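# Seat link pins in chain joint, cap with plate

## Task

Turn the connecting link so its pins stand upright, passing through the middle joint of the chain, and then lower the cover plate so it fits over both of those pins. The result must hold once the robot lets go.

## Robot and tools

Robot: two arms on one table, left_arm and right_arm, each with a parallel two-finger gripper. left_arm sits on the +y side and right_arm on the -y side; these names do not match the image sides. Calibrated bases in the scene frame: left_arm at (-0.035, +0.316, +0.014) m, quat_wxyz (+1.000, 0, 0, -0.009); right_arm at (-0.033, -0.263, +0.023) m, quat_wxyz (+1.000, 0, 0, +0.029).

Frame: every pose, target and velocity is in the scene frame. Its origin is at table-top height, halfway between the nominal bases. +x points out over the table, +z points up, +y toward left_arm. The gripper's fingers extend along its own +z axis and close along its own y axis. end_effector_position is the point between the finger pads, roughly 1 cm back from the tips. Reported positions and orientations may be off by a few centimetres, more when the arm reaches far.

Row layout (shared by execute_actions and move): one flat list of 16 numbers covering both arms, even when only one moves. Order: left_arm x, y, z, qw, qx, qy, qz, opening, then right_arm x, y, z, qw, qx, qy, qz, opening. x, y, z are an absolute gripper position in metres; the quaternion is an absolute orientation with w first. Opening runs from -1 (closed) to +1 (fully open, 0.093 m); it is an absolute command, so 0 means half closed, not 'leave alone'. To keep an arm still, resend its last reported pose and its current opening every time. To keep an orientation, repeat one fixed quaternion rather than copying a drifted reading.

execute_actions(actions, cameras): actions is a list of actions; each action is a list of up to 15 rows, one row per 1/30 s step, with the last row held until 15 steps pass. Each target must lie within 0.6 m of that gripper's start position along each of its own axes, or the action is rejected for both arms; a malformed action or a failing first action rejects the whole call. An empty actions list just reports state and images. cameras chooses images: omitted, null or ["all"] gives all; [] gives none; an unknown name voids the call.

move(target, speed, blend, opening_speed, blocking, cameras): drives each gripper in a straight line from its current Hand target to the pose in target; target is one 16-number row or a list of up to 15 rows (waypoints). speed is in m/s, 0.002 to 0.5, default 0.25 (rotation up to twice that in rad/s), one value or one per waypoint. blend in metres rounds corners at intermediate waypoints; 0 stops at each. opening_speed (0.2 or more, per second on the -1..1 scale) ramps finger commands. blocking=false returns after about 0.5 s while the move continues; a new move replaces a running one. Paths share a 10 s cap and ignore obstacles and the other arm. Faster moves lag, stray and hit harder; targets placed beyond a contact press harder. Avoid paths passing near an arm's own base, which can flip its shoulder posture. The result adds a 'move:' line giving the ending (done, off_target, moving, held, fault) and limits (paced = pose clipped; held = steps withheld). done means at rest within 10 mm and 2 degrees; neither done nor off_target says anything about contact.

wait(seconds 0 to 10): lets time run with last commands held; a running move continues. stop(): brakes a running move. zoom_image(camera, region): region is [x0, y0, x1, y1] pixels, at most 504 by 504, on the latest image of cam_high, cam_low, cam_left_wrist or cam_right_wrist. read_manual(section="licences") returns licence text only. finished_scene(scene) ends scene 1 or 2 irreversibly; the goal must then persist without the robot.

Control behaviour: each step the controller clamps the command to within 100 mm and 20 degrees of the measured pose, then uses damped inverse kinematics, favouring position. One action may fall short; the result's Hand target shows where each arm is now headed, so send the remainder next. Friction and weight can leave the gripper low, short or tilted; small moves may not happen or go sideways. Check position and tilt after each move.

Results: end_effector_position and end_effector_quat_wxyz per arm; Joint positions (last entry is finger opening in metres, floored at zero); Joint velocities ('within noise' means essentially still); Joint torques (offset, noisy, joints 1 to 3 wrap at ±28 N m); Tool commands; grip_measured on the -1..+1 scale. Pads meet near -0.94; each millimetre of object width adds about 0.0208; readings may sit up to 0.02 high. grip_measured follows the motor, not the pads, so it barely reveals contact; keep sending the closing number to keep a hold. Pads squeeze about 50 to 62 N each.

Cameras: cam_high and cam_low are fixed; cam_left_wrist and cam_right_wrist ride on the hands; all 896x504, with calibration given in OpenCV form (may be slightly off).

Avoid: dropping parts or releasing them while moving, fast impacts, hard presses, arms colliding (the clearance check does not protect grippers or wrist cameras from each other), anything leaving the table. Motor heat rises from holding loads, stretched arms or pushing at unreachable poses; MOTOR HOT appears at 75 °C, a fault folds the arm at 90 °C, and it goes limp at 100 °C. Brief disturbances may tug held parts or nudge loose ones. Faster, smoother, lower-effort solutions are better.

Each tool is called after "Request:" by a JSON object that holds its "op" and its "data".

## Session

Request:
{"op": "execute_actions", "data": {"actions": []}}

Scene clock: 0.00 s.
left_arm: end_effector_position=(+0.3514, +0.3631, +0.1324) grip_measured=+1.000 end_effector_quat_wxyz=(+0.616, -0.081, +0.781, +0.066) | right_arm: end_effector_position=(+0.3566, -0.1980, +0.1468) grip_measured=+1.000 end_effector_quat_wxyz=(+0.653, -0.113, +0.749, -0.002)
Joint positions: left_arm=[0.074 1.507 0.341 0.928 -0.149 -0.033 0.093] | right_arm=[0.121 1.601 0.321 1.132 0.032 -0.147 0.093]
Joint velocities: within noise
Joint torques (N m): no reading
Motor temperatures (°C): left_arm=[30 40 38 35 33 32 27] | right_arm=[30 39 41 40 28 30 31]
Heat: left arm: 40 °C; right arm: 41 °C.
Hand target: left_arm +0.3536, +0.3632, +0.1385; +0.622, -0.081, +0.776, +0.066 | right_arm +0.3579, -0.1978, +0.1504; +0.656, -0.112, +0.746, -0.002
Tool commands: left_gripper/opening=+1.0 right_gripper/opening=+1.0

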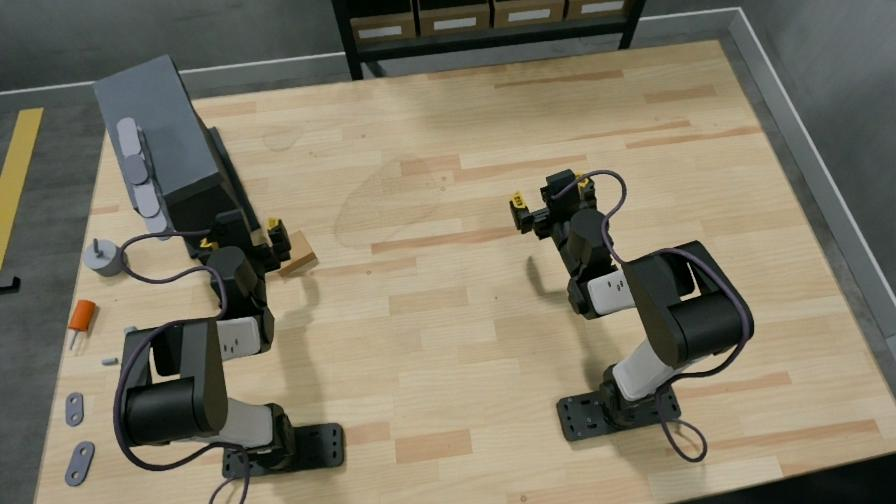

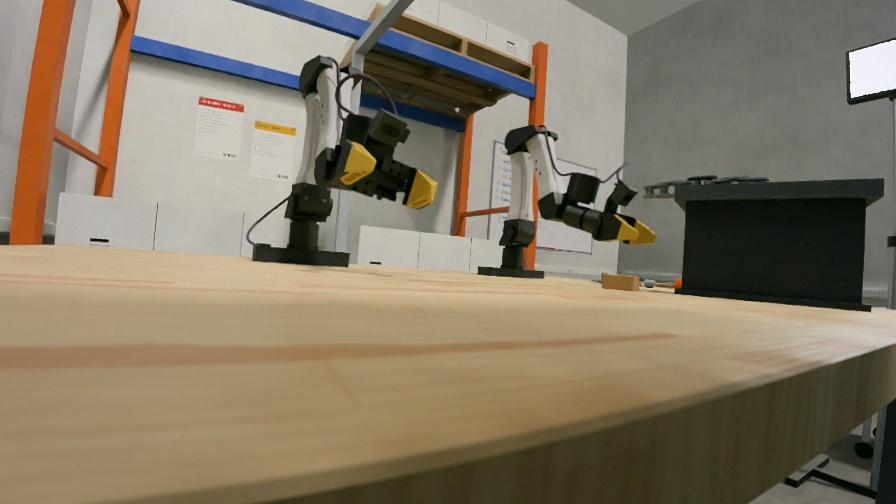

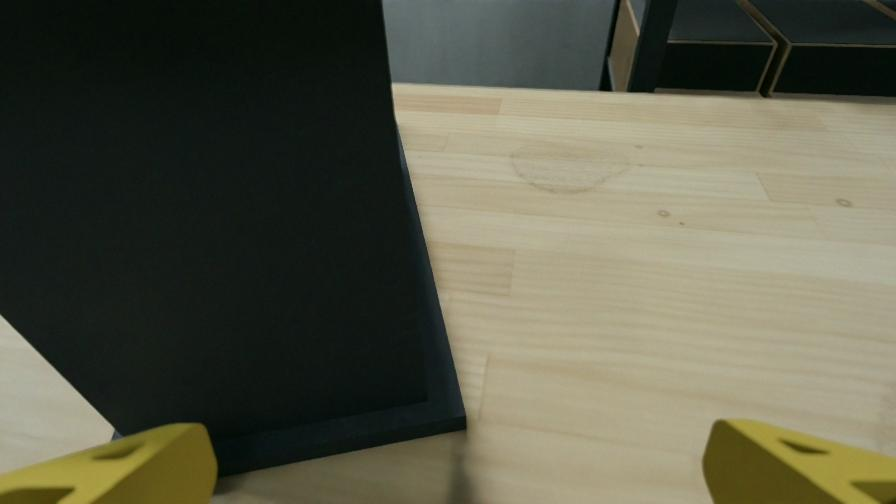

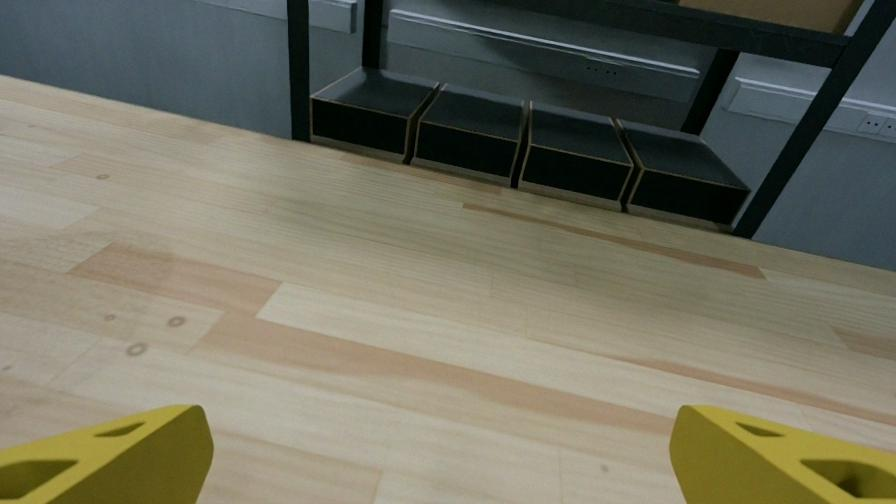

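Request:
{"op": "zoom_image", "data": {"camera": "cam_high", "region": [60, 40, 340, 280]}}

Request:
{"op": "zoom_image", "data": {"camera": "cam_high", "region": [30, 230, 290, 504]}}

Request:
{"op": "zoom_image", "data": {"camera": "cam_low", "region": [580, 130, 896, 330]}}

Scaled by 1.800 from the camera's 896x504 image, which has a finer 1280x720 frame.

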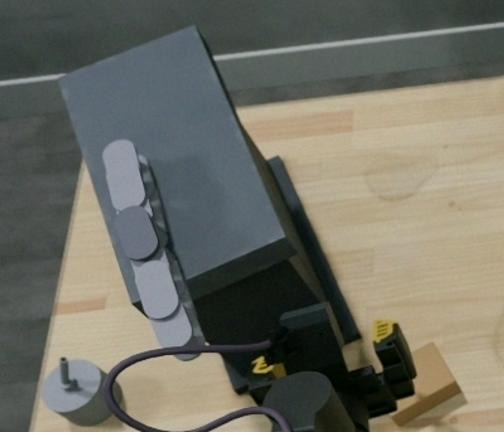

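Scaled by 1.839 from the camera's 896x504 image, which has a finer 1280x720 frame.

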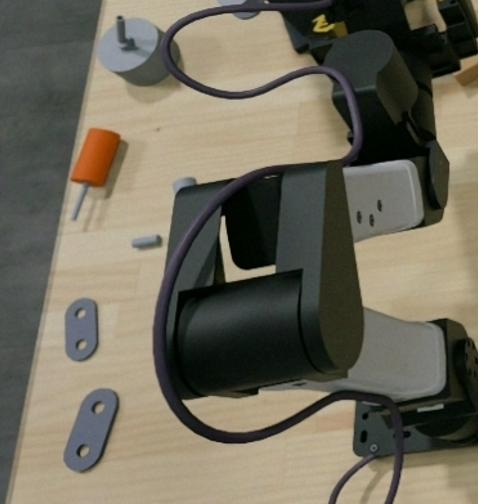

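Scaled by 1.595 from the camera's 896x504 image, which has a finer 1280x720 frame.

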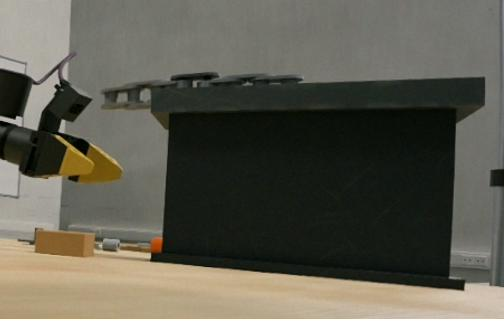

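Request:
{"op": "move", "data": {"target": [[0.22,0.363,0.25,0.5,0,0.866,0,1,0.3579,-0.1978,0.1504,0.656,-0.112,0.746,-0.002,1],[0.20,0.50,0.42,0.342,0,0.940,0,1,0.3579,-0.1978,0.1504,0.656,-0.112,0.746,-0.002,1]], "blend": 0.03}}

Scene clock: 51.03 s.
left_arm: end_effector_position=(+0.2009, +0.5004, +0.4160) grip_measured=+1.000 end_effector_quat_wxyz=(+0.405, -0.026, +0.912, +0.056) | right_arm: end_effector_position=(+0.3566, -0.1980, +0.1468) grip_measured=+1.000 end_effector_quat_wxyz=(+0.653, -0.113, +0.749, -0.002)
Joint positions: left_arm=[0.988 1.475 2.127 -1.563 0.567 0.714 0.093] | right_arm=[0.121 1.601 0.321 1.132 0.032 -0.147 0.093]
Joint velocities: within noise
Joint torques (N m): left_arm=[-0.13 -3.59 6.9 1.25 0.4 0.09] | right_arm=[-0.23 -6.05 6.45 2.63 0.11 0.12]
Motor temperatures (°C): left_arm=[29 41 44 44 32 31 27] | right_arm=[30 42 43 45 27 29 31]
Heat: left arm: 44 °C; right arm: 45 °C.
Hand target: left_arm +0.2002, +0.4998, +0.4195; +0.407, -0.022, +0.911, +0.059 | right_arm +0.3579, -0.1978, +0.1504; +0.656, -0.112, +0.746, -0.002
Off the commanded pose: left_arm 0.004 m, 11 deg | right_arm 0.004 m, 1 deg.
joint sent to its limit (left arm) — joint 4 (wrist pitch), lower limit. The joint targets are off in orientation, not in position.
move: off_target (left_arm); limits=paced
camera_calibration:
cam_left_wrist: T_world_to_cam=[[0.0763636, -0.992567, -0.094763, 0.521761], [-0.925155, -0.0350921, -0.377963, 0.401165], [0.371828, 0.116533, -0.920958, 0.325603], [0, 0, 0, 1]] pos_world=[0.210227, 0.494017, 0.500936]

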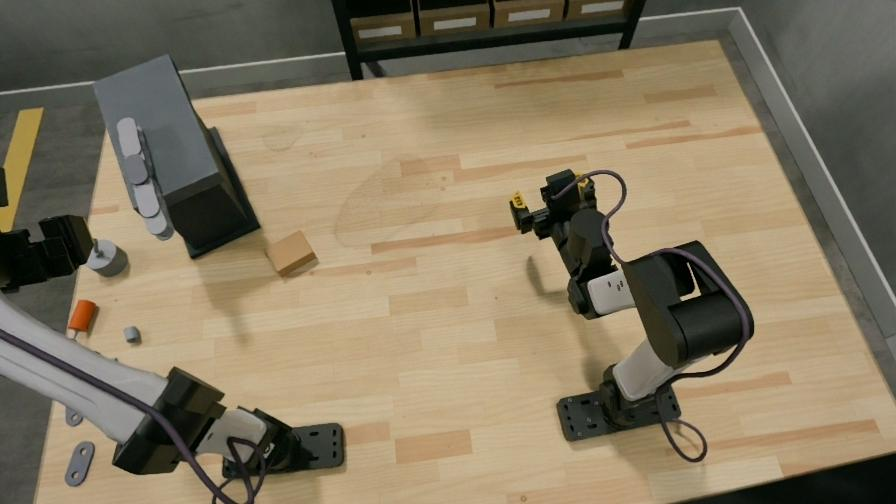

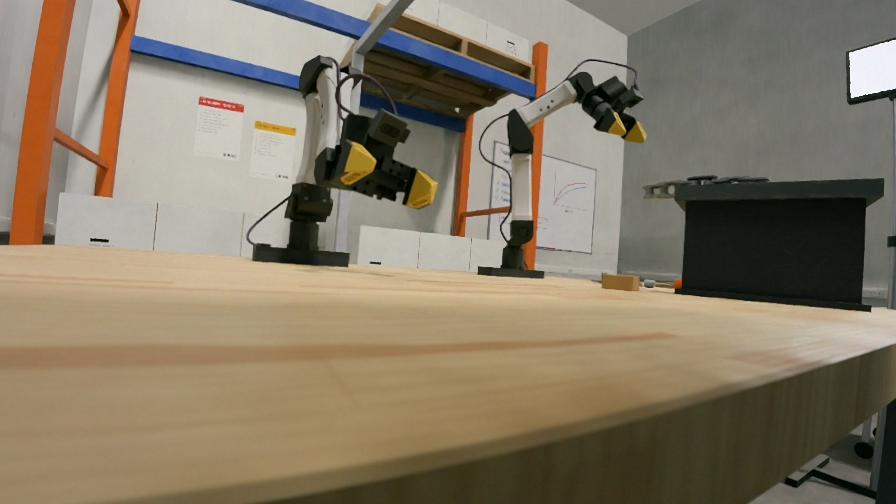

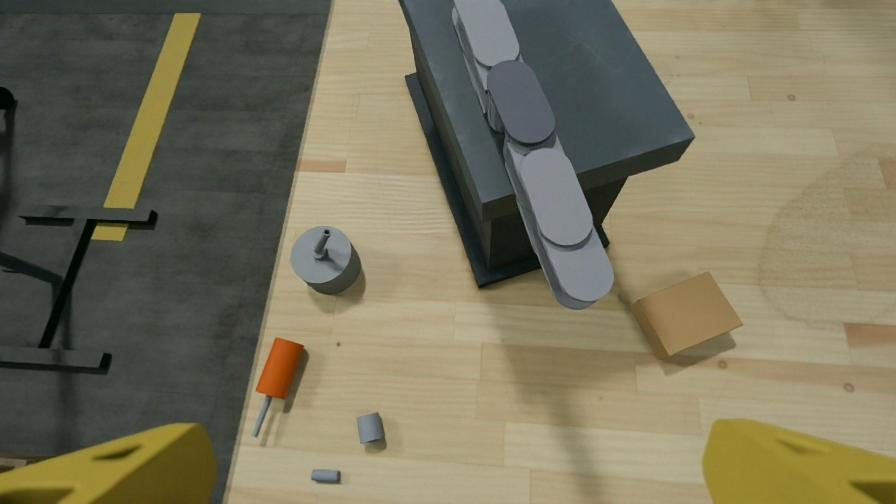

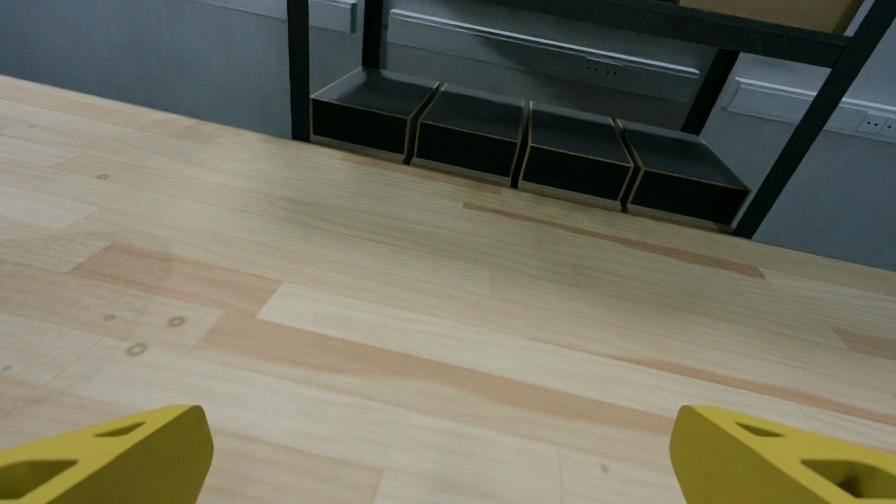

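Request:
{"op": "zoom_image", "data": {"camera": "cam_left_wrist", "region": [400, 0, 700, 320]}}

Request:
{"op": "zoom_image", "data": {"camera": "cam_left_wrist", "region": [220, 200, 500, 504]}}

Request:
{"op": "zoom_image", "data": {"camera": "cam_low", "region": [640, 160, 790, 230]}}

Scaled by 1.575 from the camera's 896x504 image, which has a finer 1280x720 frame.

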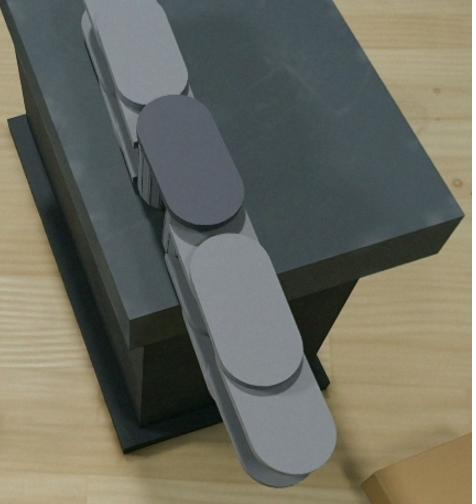

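Scaled by 1.658 from the camera's 896x504 image, which has a finer 1280x720 frame.

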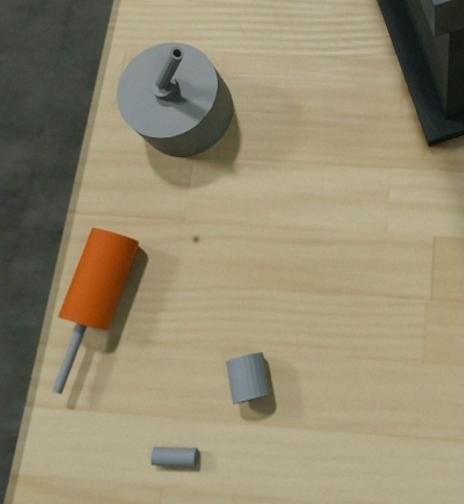

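Scaled by 3.360 from the camera's 896x504 image, which has a finer 1280x720 frame.

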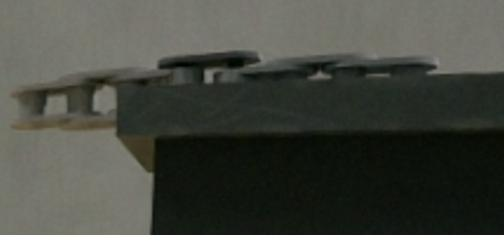

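Request:
{"op": "move", "data": {"target": [[0.22,0.43,0.27,0.631,-0.146,0.752,0.123,1,0.3579,-0.1978,0.1504,0.656,-0.112,0.746,-0.002,1]], "cameras": ["cam_left_wrist"]}}

Request:
{"op": "zoom_image", "data": {"camera": "cam_left_wrist", "region": [250, 150, 650, 450]}}

Request:
{"op": "move", "data": {"target": [[0.22,0.43,0.15,0.631,-0.146,0.752,0.123,1,0.3579,-0.1978,0.1504,0.656,-0.112,0.746,-0.002,1]], "cameras": ["cam_left_wrist"]}}

Request:
{"op": "zoom_image", "data": {"camera": "cam_left_wrist", "region": [250, 100, 650, 400]}}

Scene clock: 106.00 s.
left_arm: end_effector_position=(+0.2184, +0.4288, +0.2723) grip_measured=+1.000 end_effector_quat_wxyz=(+0.631, -0.141, +0.753, +0.123) | right_arm: end_effector_position=(+0.3566, -0.1980, +0.1468) grip_measured=+1.000 end_effector_quat_wxyz=(+0.653, -0.113, +0.749, -0.002)
Joint positions: left_arm=[0.498 0.531 0.503 -0.146 0.102 0.025 0.093] | right_arm=[0.121 1.601 0.321 1.132 0.032 -0.147 0.093]
Joint velocities: within noise
Joint torques (N m): left_arm=[-1.02 0.72 7.45 2.04 0.01 -0.07] | right_arm=[0.02 -6.13 6.34 2.69 0.11 0.11]
Motor temperatures (°C): left_arm=[29 39 43 39 32 30 26] | right_arm=[30 42 43 47 27 29 30]
Heat: left arm: 43 °C; right arm: 47 °C.
Hand target: left_arm +0.2199, +0.4300, +0.2700; +0.631, -0.146, +0.752, +0.123 | right_arm +0.3579, -0.1978, +0.1504; +0.656, -0.112, +0.746, -0.002
Off the commanded pose: left_arm 0.003 m, 1 deg | right_arm 0.004 m, 1 deg.
move: done
camera_calibration:
cam_left_wrist: T_world_to_cam=[[0.360422, -0.932381, -0.027596, 0.329539], [-0.551143, -0.188996, -0.812725, 0.46322], [0.752554, 0.308133, -0.581993, -0.0624712], [0, 0, 0, 1]] pos_world=[0.18354, 0.414052, 0.349206]
Images, in order (width x height): cam_left_wrist 896x504.

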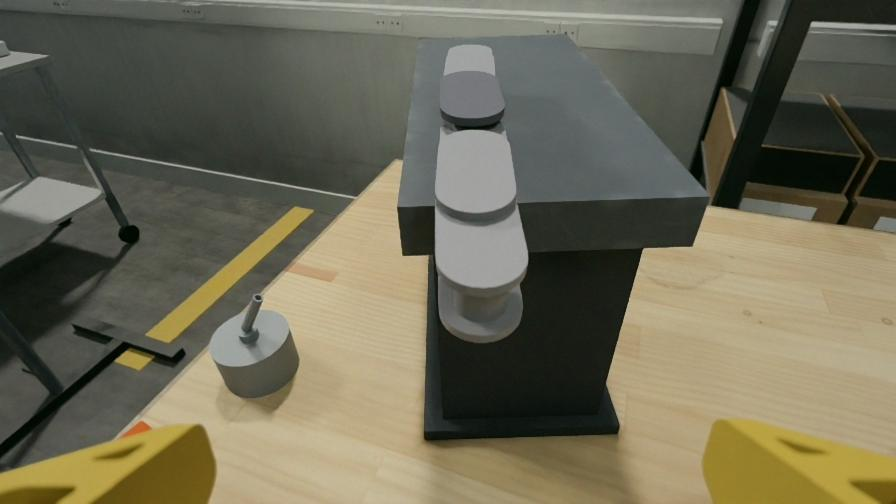

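Scaled by 1.260 from the camera's 896x504 image, which has a finer 1280x720 frame.

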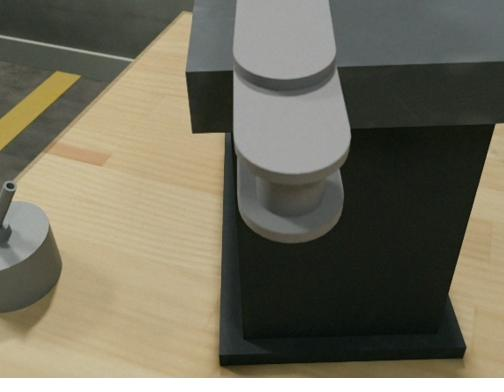

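Scene clock: 107.70 s.
left_arm: end_effector_position=(+0.2202, +0.4297, +0.1513) grip_measured=+1.000 end_effector_quat_wxyz=(+0.630, -0.141, +0.754, +0.122) | right_arm: end_effector_position=(+0.3566, -0.1980, +0.1468) grip_measured=+1.000 end_effector_quat_wxyz=(+0.653, -0.113, +0.749, -0.002)
Joint positions: left_arm=[0.498 0.609 0.027 0.404 0.102 0.025 0.093] | right_arm=[0.121 1.601 0.321 1.132 0.032 -0.147 0.093]
Joint velocities: within noise
Joint torques (N m): left_arm=[-1.03 0.35 7.24 2.06 0.01 -0.08] | right_arm=[-0.13 -6.19 6.3 2.64 0.1 0.14]
Motor temperatures (°C): left_arm=[29 39 43 40 32 30 26] | right_arm=[30 42 43 47 27 29 30]
Heat: left arm: 43 °C; right arm: 47 °C.
Hand target: left_arm +0.2200, +0.4300, +0.1501; +0.631, -0.146, +0.752, +0.123 | right_arm +0.3579, -0.1978, +0.1504; +0.656, -0.112, +0.746, -0.002
Off the commanded pose: left_arm 0.001 m, 1 deg | right_arm 0.004 m, 1 deg.
move: done
camera_calibration:
cam_left_wrist: T_world_to_cam=[[0.360754, -0.932273, -0.0269044, 0.326264], [-0.553443, -0.190764, -0.810747, 0.367012], [0.750705, 0.30737, -0.584779, -0.133356], [0, 0, 0, 1]] pos_world=[0.18553, 0.41517, 0.228348]
Images, in order (width x height): cam_left_wrist 896x504.

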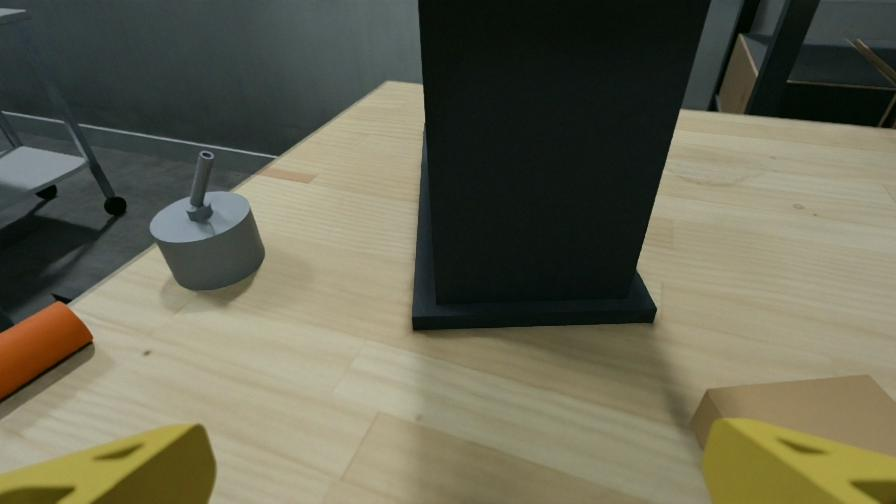

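Scaled by 1.260 from the camera's 896x504 image, which has a finer 1280x720 frame.

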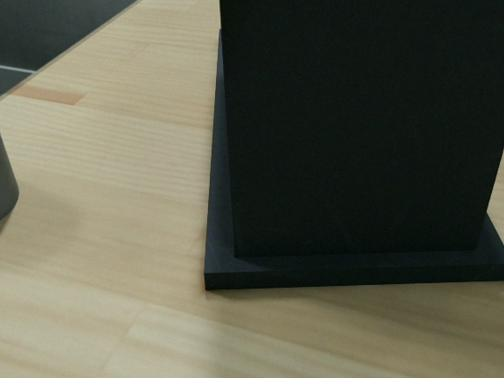

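Request:
{"op": "move", "data": {"target": [[0.28,0.33,0.32,0.5,-0.4,0.62,0.3,1,0.3579,-0.1978,0.1504,0.656,-0.112,0.746,-0.002,1],[0.50,0.36,0.30,0.3777,-0.6112,0.4121,0.5601,1,0.3579,-0.1978,0.1504,0.656,-0.112,0.746,-0.002,1]], "blend": 0.05}}

Request:
{"op": "zoom_image", "data": {"camera": "cam_left_wrist", "region": [250, 150, 650, 450]}}

Scene clock: 148.30 s.
left_arm: end_effector_position=(+0.4990, +0.3583, +0.2953) grip_measured=+1.000 end_effector_quat_wxyz=(+0.557, -0.437, +0.555, +0.436) | right_arm: end_effector_position=(+0.3566, -0.1980, +0.1468) grip_measured=+1.000 end_effector_quat_wxyz=(+0.653, -0.113, +0.749, -0.002)
Joint positions: left_arm=[-0.223 2.405 2.36 -0.863 -1.572 -0.912 0.093] | right_arm=[0.121 1.601 0.321 1.132 0.032 -0.147 0.093]
Joint velocities: within noise
Joint torques (N m): left_arm=[0.08 -11.3 9.28 1.09 -0.5 0.08] | right_arm=[-0.1 -5.87 6.34 2.63 0.09 0.09]
Motor temperatures (°C): left_arm=[29 38 46 44 31 30 26] | right_arm=[30 42 43 48 27 28 30]
Heat: left arm: 46 °C; right arm: 48 °C.
Hand target: left_arm +0.4998, +0.3603, +0.2999; +0.561, -0.443, +0.546, +0.436 | right_arm +0.3579, -0.1978, +0.1504; +0.656, -0.112, +0.746, -0.002
Off the commanded pose: left_arm 0.005 m, 36 deg; orientation clipped | right_arm 0.004 m, 1 deg.
joint sent to its limit (left arm) — joint 5 (wrist yaw), lower limit. The joint targets are off in orientation, not in position.
move: off_target (left_arm); limits=paced
camera_calibration:
cam_left_wrist: T_world_to_cam=[[0.970408, -0.240812, -0.0178181, -0.391672], [-0.119791, -0.416027, -0.901428, 0.515562], [0.209662, 0.876887, -0.432563, -0.215558], [0, 0, 0, 1]] pos_world=[0.487035, 0.309189, 0.364521]

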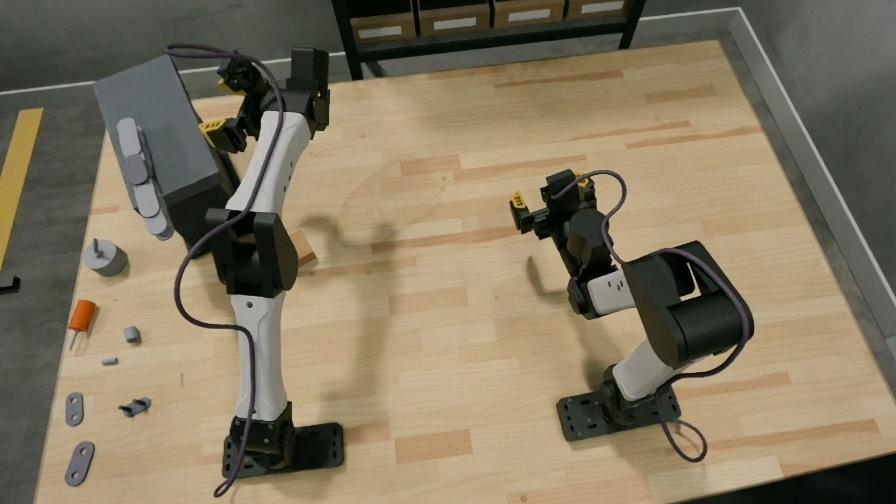

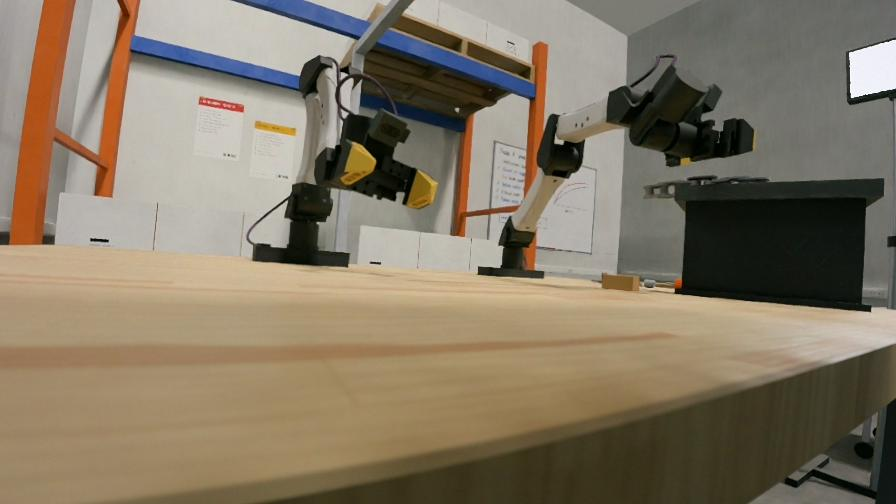

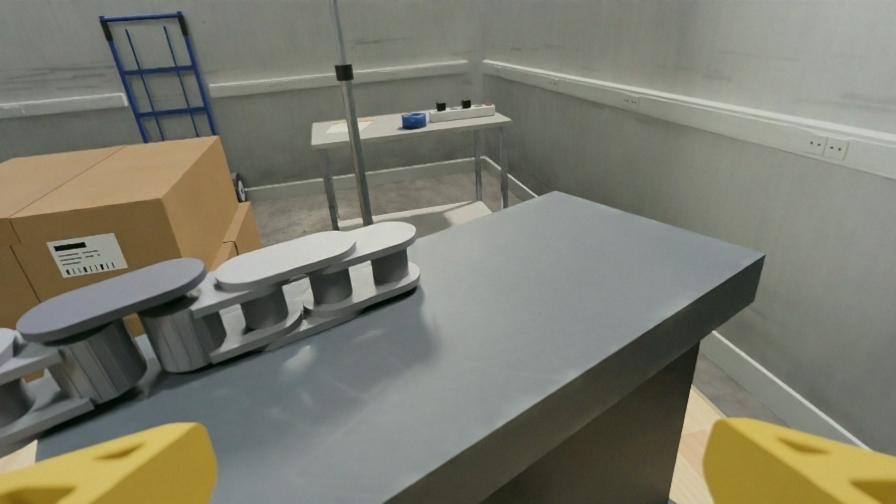

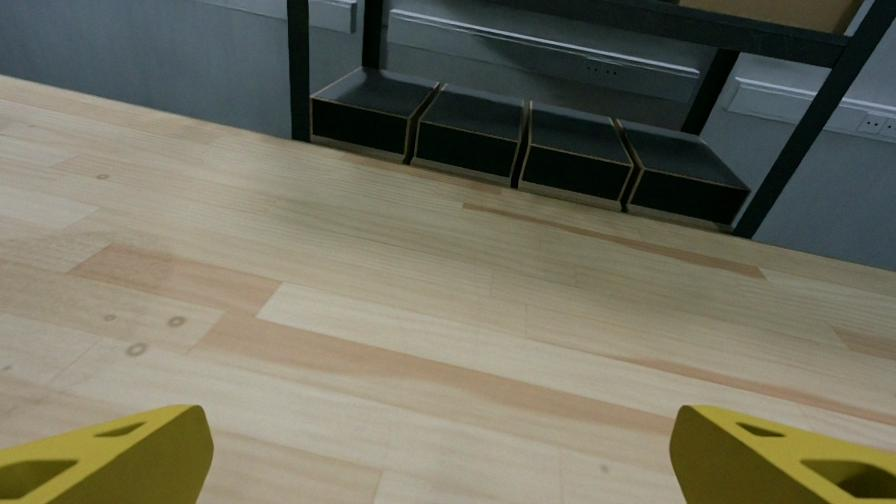

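Scaled by 1.260 from the camera's 896x504 image, which has a finer 1280x720 frame.

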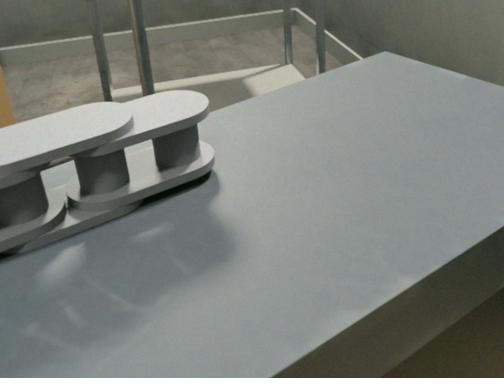

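Request:
{"op": "zoom_image", "data": {"camera": "cam_left_wrist", "region": [0, 200, 440, 460]}}

Request:
{"op": "zoom_image", "data": {"camera": "cam_high", "region": [50, 290, 230, 504]}}

Scaled by 1.145 from the camera's 896x504 image, which has a finer 1280x720 frame.

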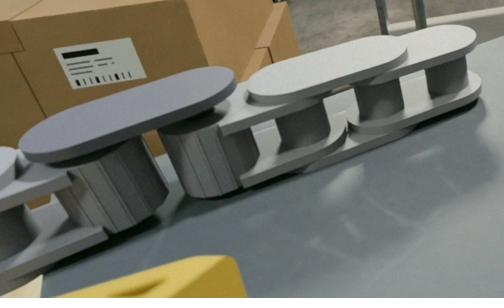

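Scaled by 2.355 from the camera's 896x504 image, which has a finer 1280x720 frame.

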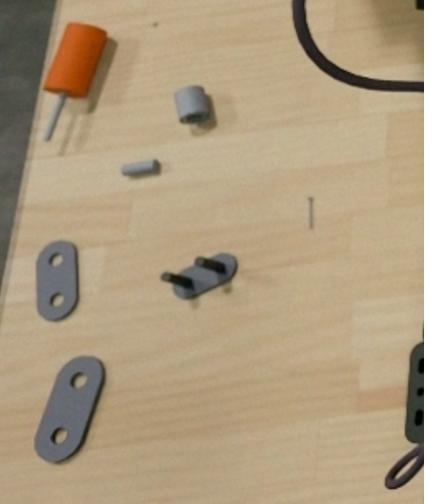

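Request:
{"op": "move", "data": {"target": [[0.30,0.36,0.36,0.5,-0.2,0.8,0.2,1,0.3579,-0.1978,0.1504,0.656,-0.112,0.746,-0.002,1],[0.15,0.50,0.30,0.26,-0.24,0.93,0.1,1,0.3579,-0.1978,0.1504,0.656,-0.112,0.746,-0.002,1],[0.05,0.60,0.25,0.10,-0.38,0.91,0.08,1,0.3579,-0.1978,0.1504,0.656,-0.112,0.746,-0.002,1]], "blend": 0.04}}

Scene clock: 181.80 s.
left_arm: end_effector_position=(+0.0531, +0.5976, +0.2440) grip_measured=+1.000 end_effector_quat_wxyz=(+0.103, -0.384, +0.915, +0.071) | right_arm: end_effector_position=(+0.3566, -0.1980, +0.1468) grip_measured=+1.000 end_effector_quat_wxyz=(+0.653, -0.113, +0.749, -0.002)
Joint positions: left_arm=[1.328 1.5 1.618 -1.45 0.076 0.507 0.093] | right_arm=[0.121 1.601 0.321 1.132 0.032 -0.147 0.093]
Joint velocities: within noise
Joint torques (N m): left_arm=[0.02 -5.08 8.72 0.69 0.07 0.11] | right_arm=[-0.18 -6.22 6.16 2.64 0.11 0.14]
Motor temperatures (°C): left_arm=[29 49 50 38 31 29 26] | right_arm=[29 42 42 48 26 28 30]
Heat: left arm: 50 °C; right arm: 48 °C.
Hand target: left_arm +0.0500, +0.5999, +0.2499; +0.101, -0.382, +0.915, +0.081 | right_arm +0.3579, -0.1978, +0.1504; +0.656, -0.112, +0.746, -0.002
Off the commanded pose: left_arm 0.007 m, 1 deg | right_arm 0.004 m, 1 deg.
move: done
camera_calibration:
cam_left_wrist: T_world_to_cam=[[0.70167, -0.710547, -0.0527473, 0.401227], [-0.689218, -0.695648, 0.202612, 0.443326], [-0.180659, -0.105813, -0.977837, 0.386975], [0, 0, 0, 1]] pos_world=[0.0939307, 0.634436, 0.309739]

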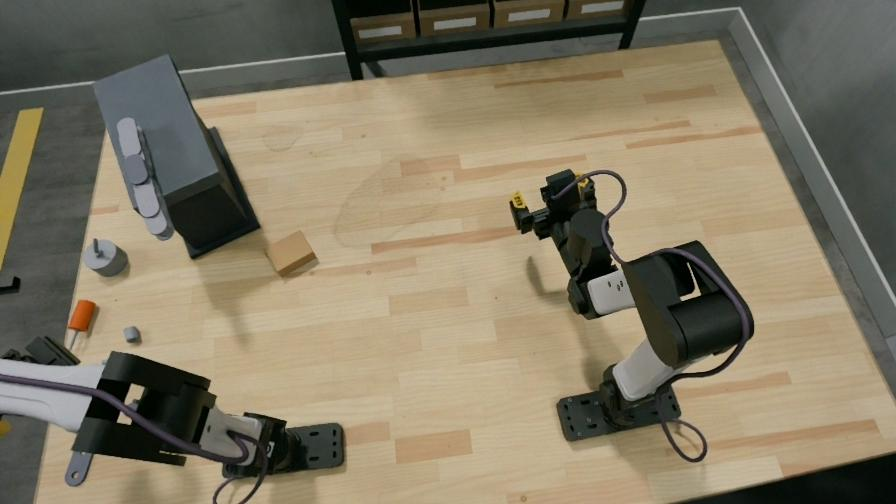

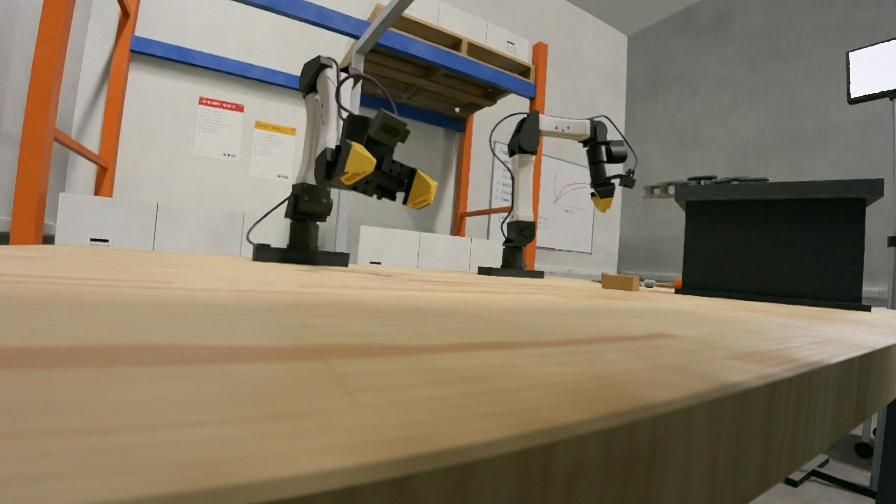

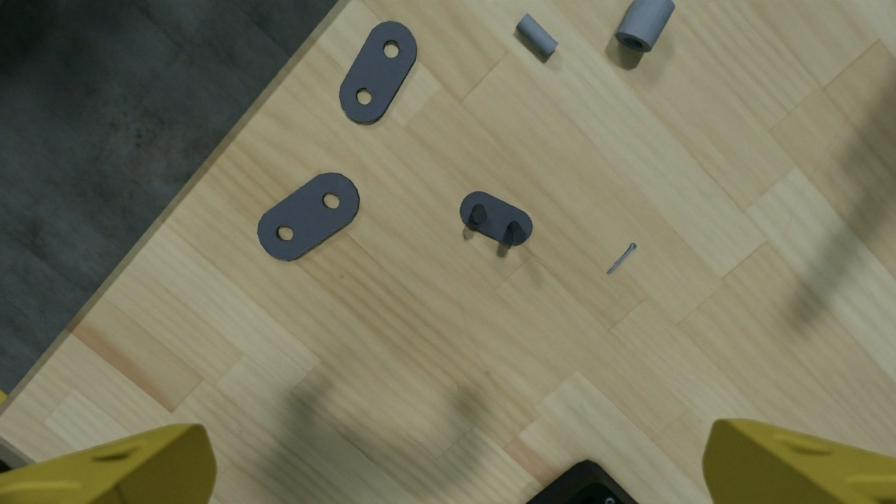

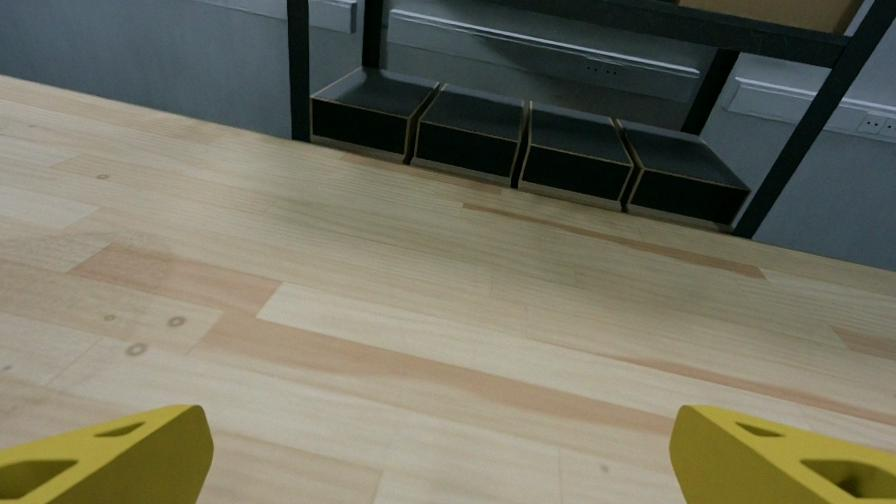

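Request:
{"op": "zoom_image", "data": {"camera": "cam_left_wrist", "region": [420, 150, 660, 300]}}

Request:
{"op": "zoom_image", "data": {"camera": "cam_left_wrist", "region": [240, 0, 700, 270]}}

Scaled by 2.100 from the camera's 896x504 image, which has a finer 1280x720 frame.

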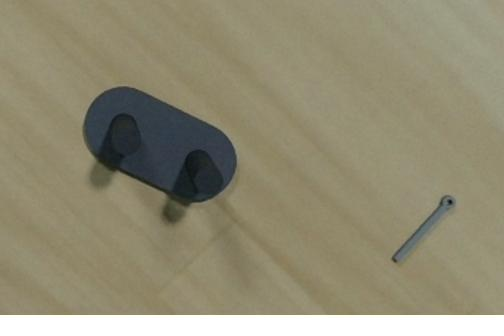

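Scaled by 1.096 from the camera's 896x504 image, which has a finer 1280x720 frame.

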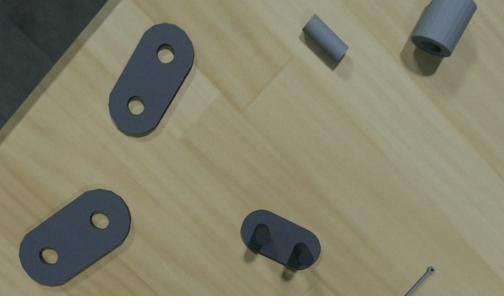

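Request:
{"op": "move", "data": {"target": [[0.20,0.50,0.38,0.40,-0.05,0.91,0.05,1,0.3579,-0.1978,0.1504,0.656,-0.112,0.746,-0.002,1],[0.36,0.47,0.36,0.45,-0.1,0.88,0.1,1,0.3579,-0.1978,0.1504,0.656,-0.112,0.746,-0.002,1]], "cameras": ["cam_left_wrist","cam_high"], "blend": 0.05}}

Request:
{"op": "zoom_image", "data": {"camera": "cam_left_wrist", "region": [200, 0, 704, 504]}}

Scene clock: 232.20 s.
left_arm: end_effector_position=(+0.3578, +0.4698, +0.3581) grip_measured=+1.000 end_effector_quat_wxyz=(+0.446, -0.097, +0.884, +0.096) | right_arm: end_effector_position=(+0.3566, -0.1980, +0.1468) grip_measured=+1.000 end_effector_quat_wxyz=(+0.653, -0.113, +0.749, -0.002)
Joint positions: left_arm=[0.416 1.487 1.694 -0.831 0.063 0.149 0.093] | right_arm=[0.121 1.601 0.321 1.132 0.032 -0.147 0.093]
Joint velocities: within noise
Joint torques (N m): left_arm=[-1.07 -5.71 7.3 1.84 0.01 -0.08] | right_arm=[-0.1 -6 6.2 2.65 0.12 0.15]
Motor temperatures (°C): left_arm=[28 40 49 35 31 29 26] | right_arm=[29 41 42 49 26 28 29]
Heat: left arm: 49 °C; right arm: 49 °C.
Hand target: left_arm +0.3600, +0.4700, +0.3601; +0.451, -0.100, +0.881, +0.100 | right_arm +0.3579, -0.1978, +0.1504; +0.656, -0.112, +0.746, -0.002
Off the commanded pose: left_arm 0.003 m, 1 deg | right_arm 0.004 m, 1 deg.
move: done
camera_calibration:
cam_left_wrist: T_world_to_cam=[[0.241512, -0.9653, -0.0993371, 0.403627], [-0.864541, -0.167544, -0.473812, 0.598261], [0.440728, 0.200312, -0.875005, 0.13708], [0, 0, 0, 1]] pos_world=[0.359325, 0.462397, 0.443504]
Images, in order (width x height): cam_high 896x504, cam_left_wrist 896x504.

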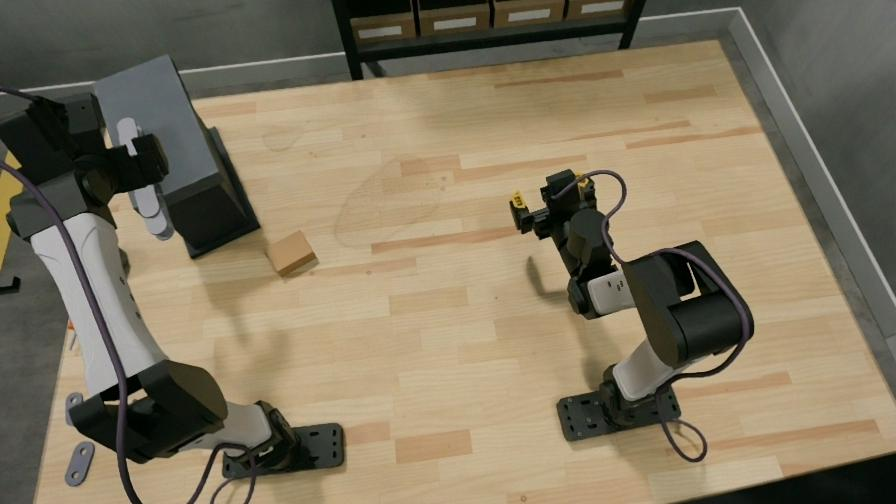

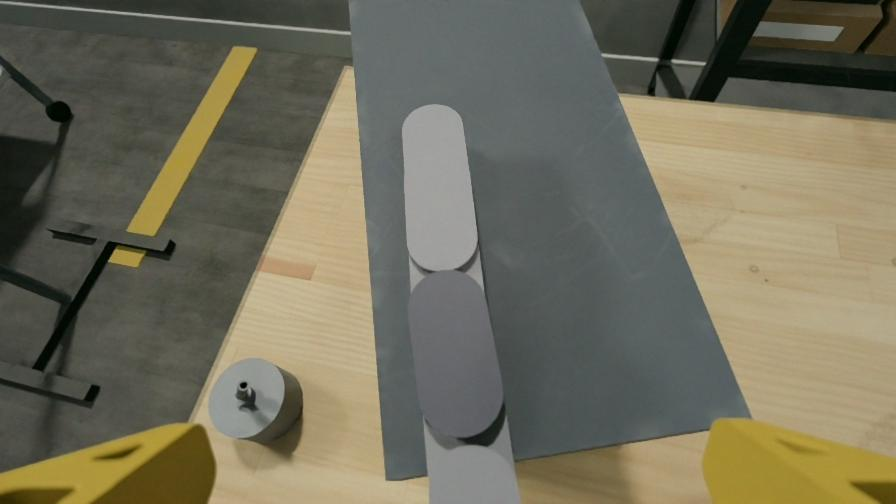

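Scaled by 1.000.

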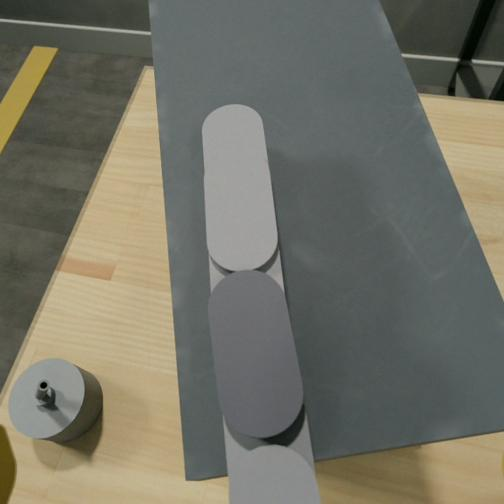

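Request:
{"op": "move", "data": {"target": [[0.22,0.38,0.36,0.5,-0.1,0.86,0.1,1,0.3579,-0.1978,0.1504,0.656,-0.112,0.746,-0.002,1],[0.40,0.28,0.24,0.5175,-0.474,0.565,0.434,1,0.3579,-0.1978,0.1504,0.656,-0.112,0.746,-0.002,1]], "cameras": ["cam_left_wrist","cam_high"], "blend": 0.05}}

Request:
{"op": "zoom_image", "data": {"camera": "cam_left_wrist", "region": [200, 50, 600, 350]}}

Scene clock: 264.17 s.
left_arm: end_effector_position=(+0.3988, +0.2826, +0.2404) grip_measured=+1.000 end_effector_quat_wxyz=(+0.558, -0.410, +0.631, +0.350) | right_arm: end_effector_position=(+0.3566, -0.1980, +0.1468) grip_measured=+1.000 end_effector_quat_wxyz=(+0.653, -0.113, +0.749, -0.002)
Joint positions: left_arm=[-0.453 2.196 1.926 -1.559 -1.434 -1.848 0.093] | right_arm=[0.121 1.601 0.321 1.132 0.032 -0.147 0.093]
Joint velocities: within noise
Joint torques (N m): left_arm=[-0.59 -9.29 8.17 -0.11 -0.32 -0.07] | right_arm=[-0.13 -6.04 6.38 2.65 0.11 0.09]
Motor temperatures (°C): left_arm=[28 40 48 39 31 29 26] | right_arm=[29 41 42 50 26 28 29]
Heat: left arm: 48 °C; right arm: 50 °C.
Hand target: left_arm +0.4001, +0.2803, +0.2400; +0.556, -0.416, +0.632, +0.344 | right_arm +0.3579, -0.1978, +0.1504; +0.656, -0.112, +0.746, -0.002
Off the commanded pose: left_arm 0.003 m, 15 deg | right_arm 0.004 m, 1 deg.
joint sent to its limit (left arm) — joint 4 (wrist pitch), lower limit. The joint targets are off in orientation, not in position.
move: off_target (left_arm)
camera_calibration:
cam_left_wrist: T_world_to_cam=[[0.905255, -0.424846, -0.00444637, -0.238854], [-0.236452, -0.495077, -0.836056, 0.475708], [0.352994, 0.757895, -0.548627, -0.147517], [0, 0, 0, 1]] pos_world=[0.380778, 0.245839, 0.315725]
Images, in order (width x height): cam_high 896x504, cam_left_wrist 896x504.

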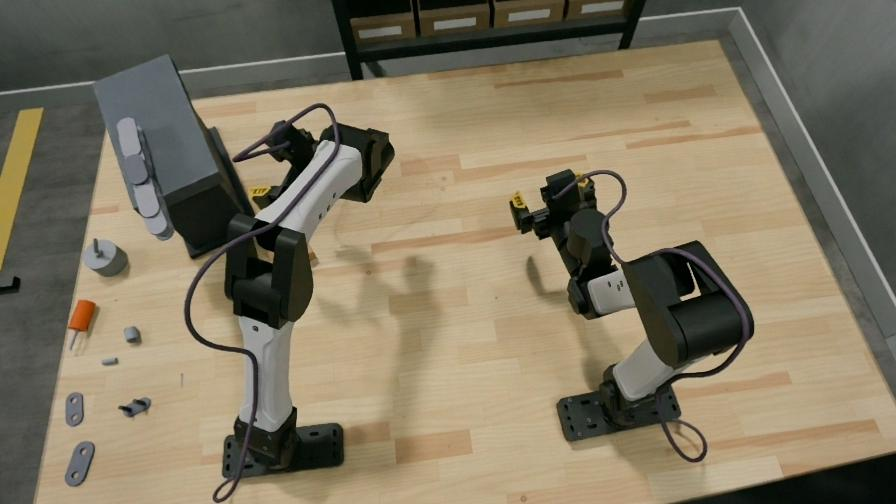

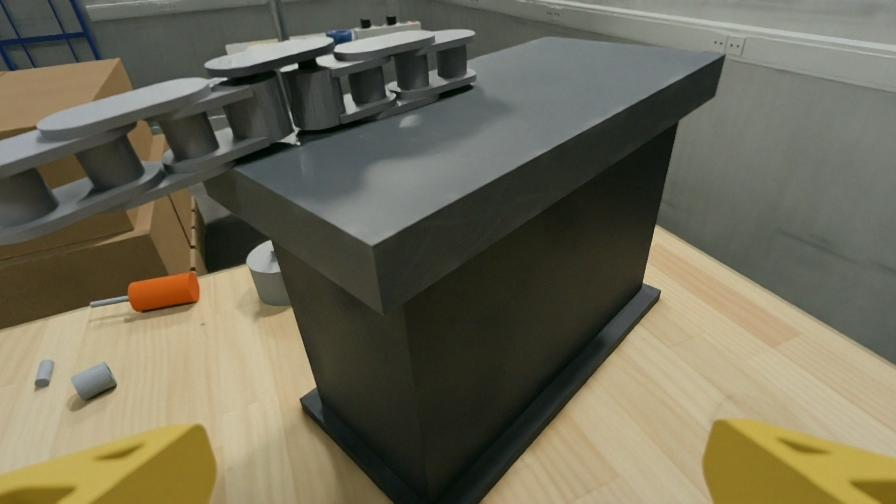

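Scaled by 1.260 from the camera's 896x504 image, which has a finer 1280x720 frame.

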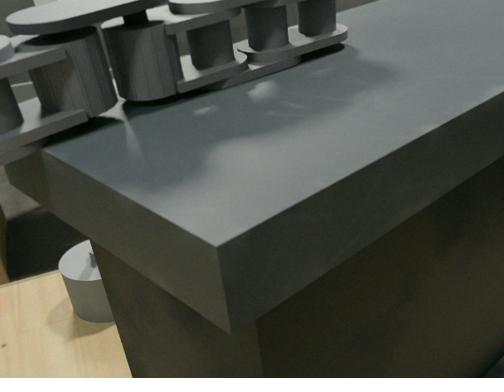

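Request:
{"op": "zoom_image", "data": {"camera": "cam_left_wrist", "region": [0, 10, 500, 250]}}

Request:
{"op": "zoom_image", "data": {"camera": "cam_left_wrist", "region": [190, 20, 370, 150]}}

Scaled by 1.008 from the camera's 896x504 image, which has a finer 1280x720 frame.

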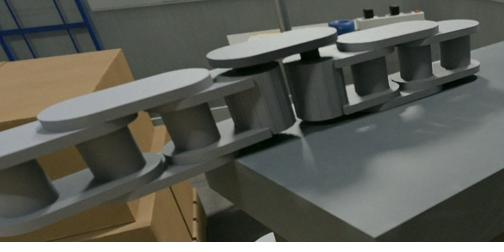

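Scaled by 2.800 from the camera's 896x504 image, which has a finer 1280x720 frame.

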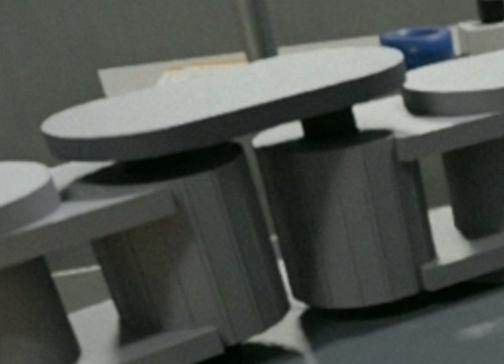

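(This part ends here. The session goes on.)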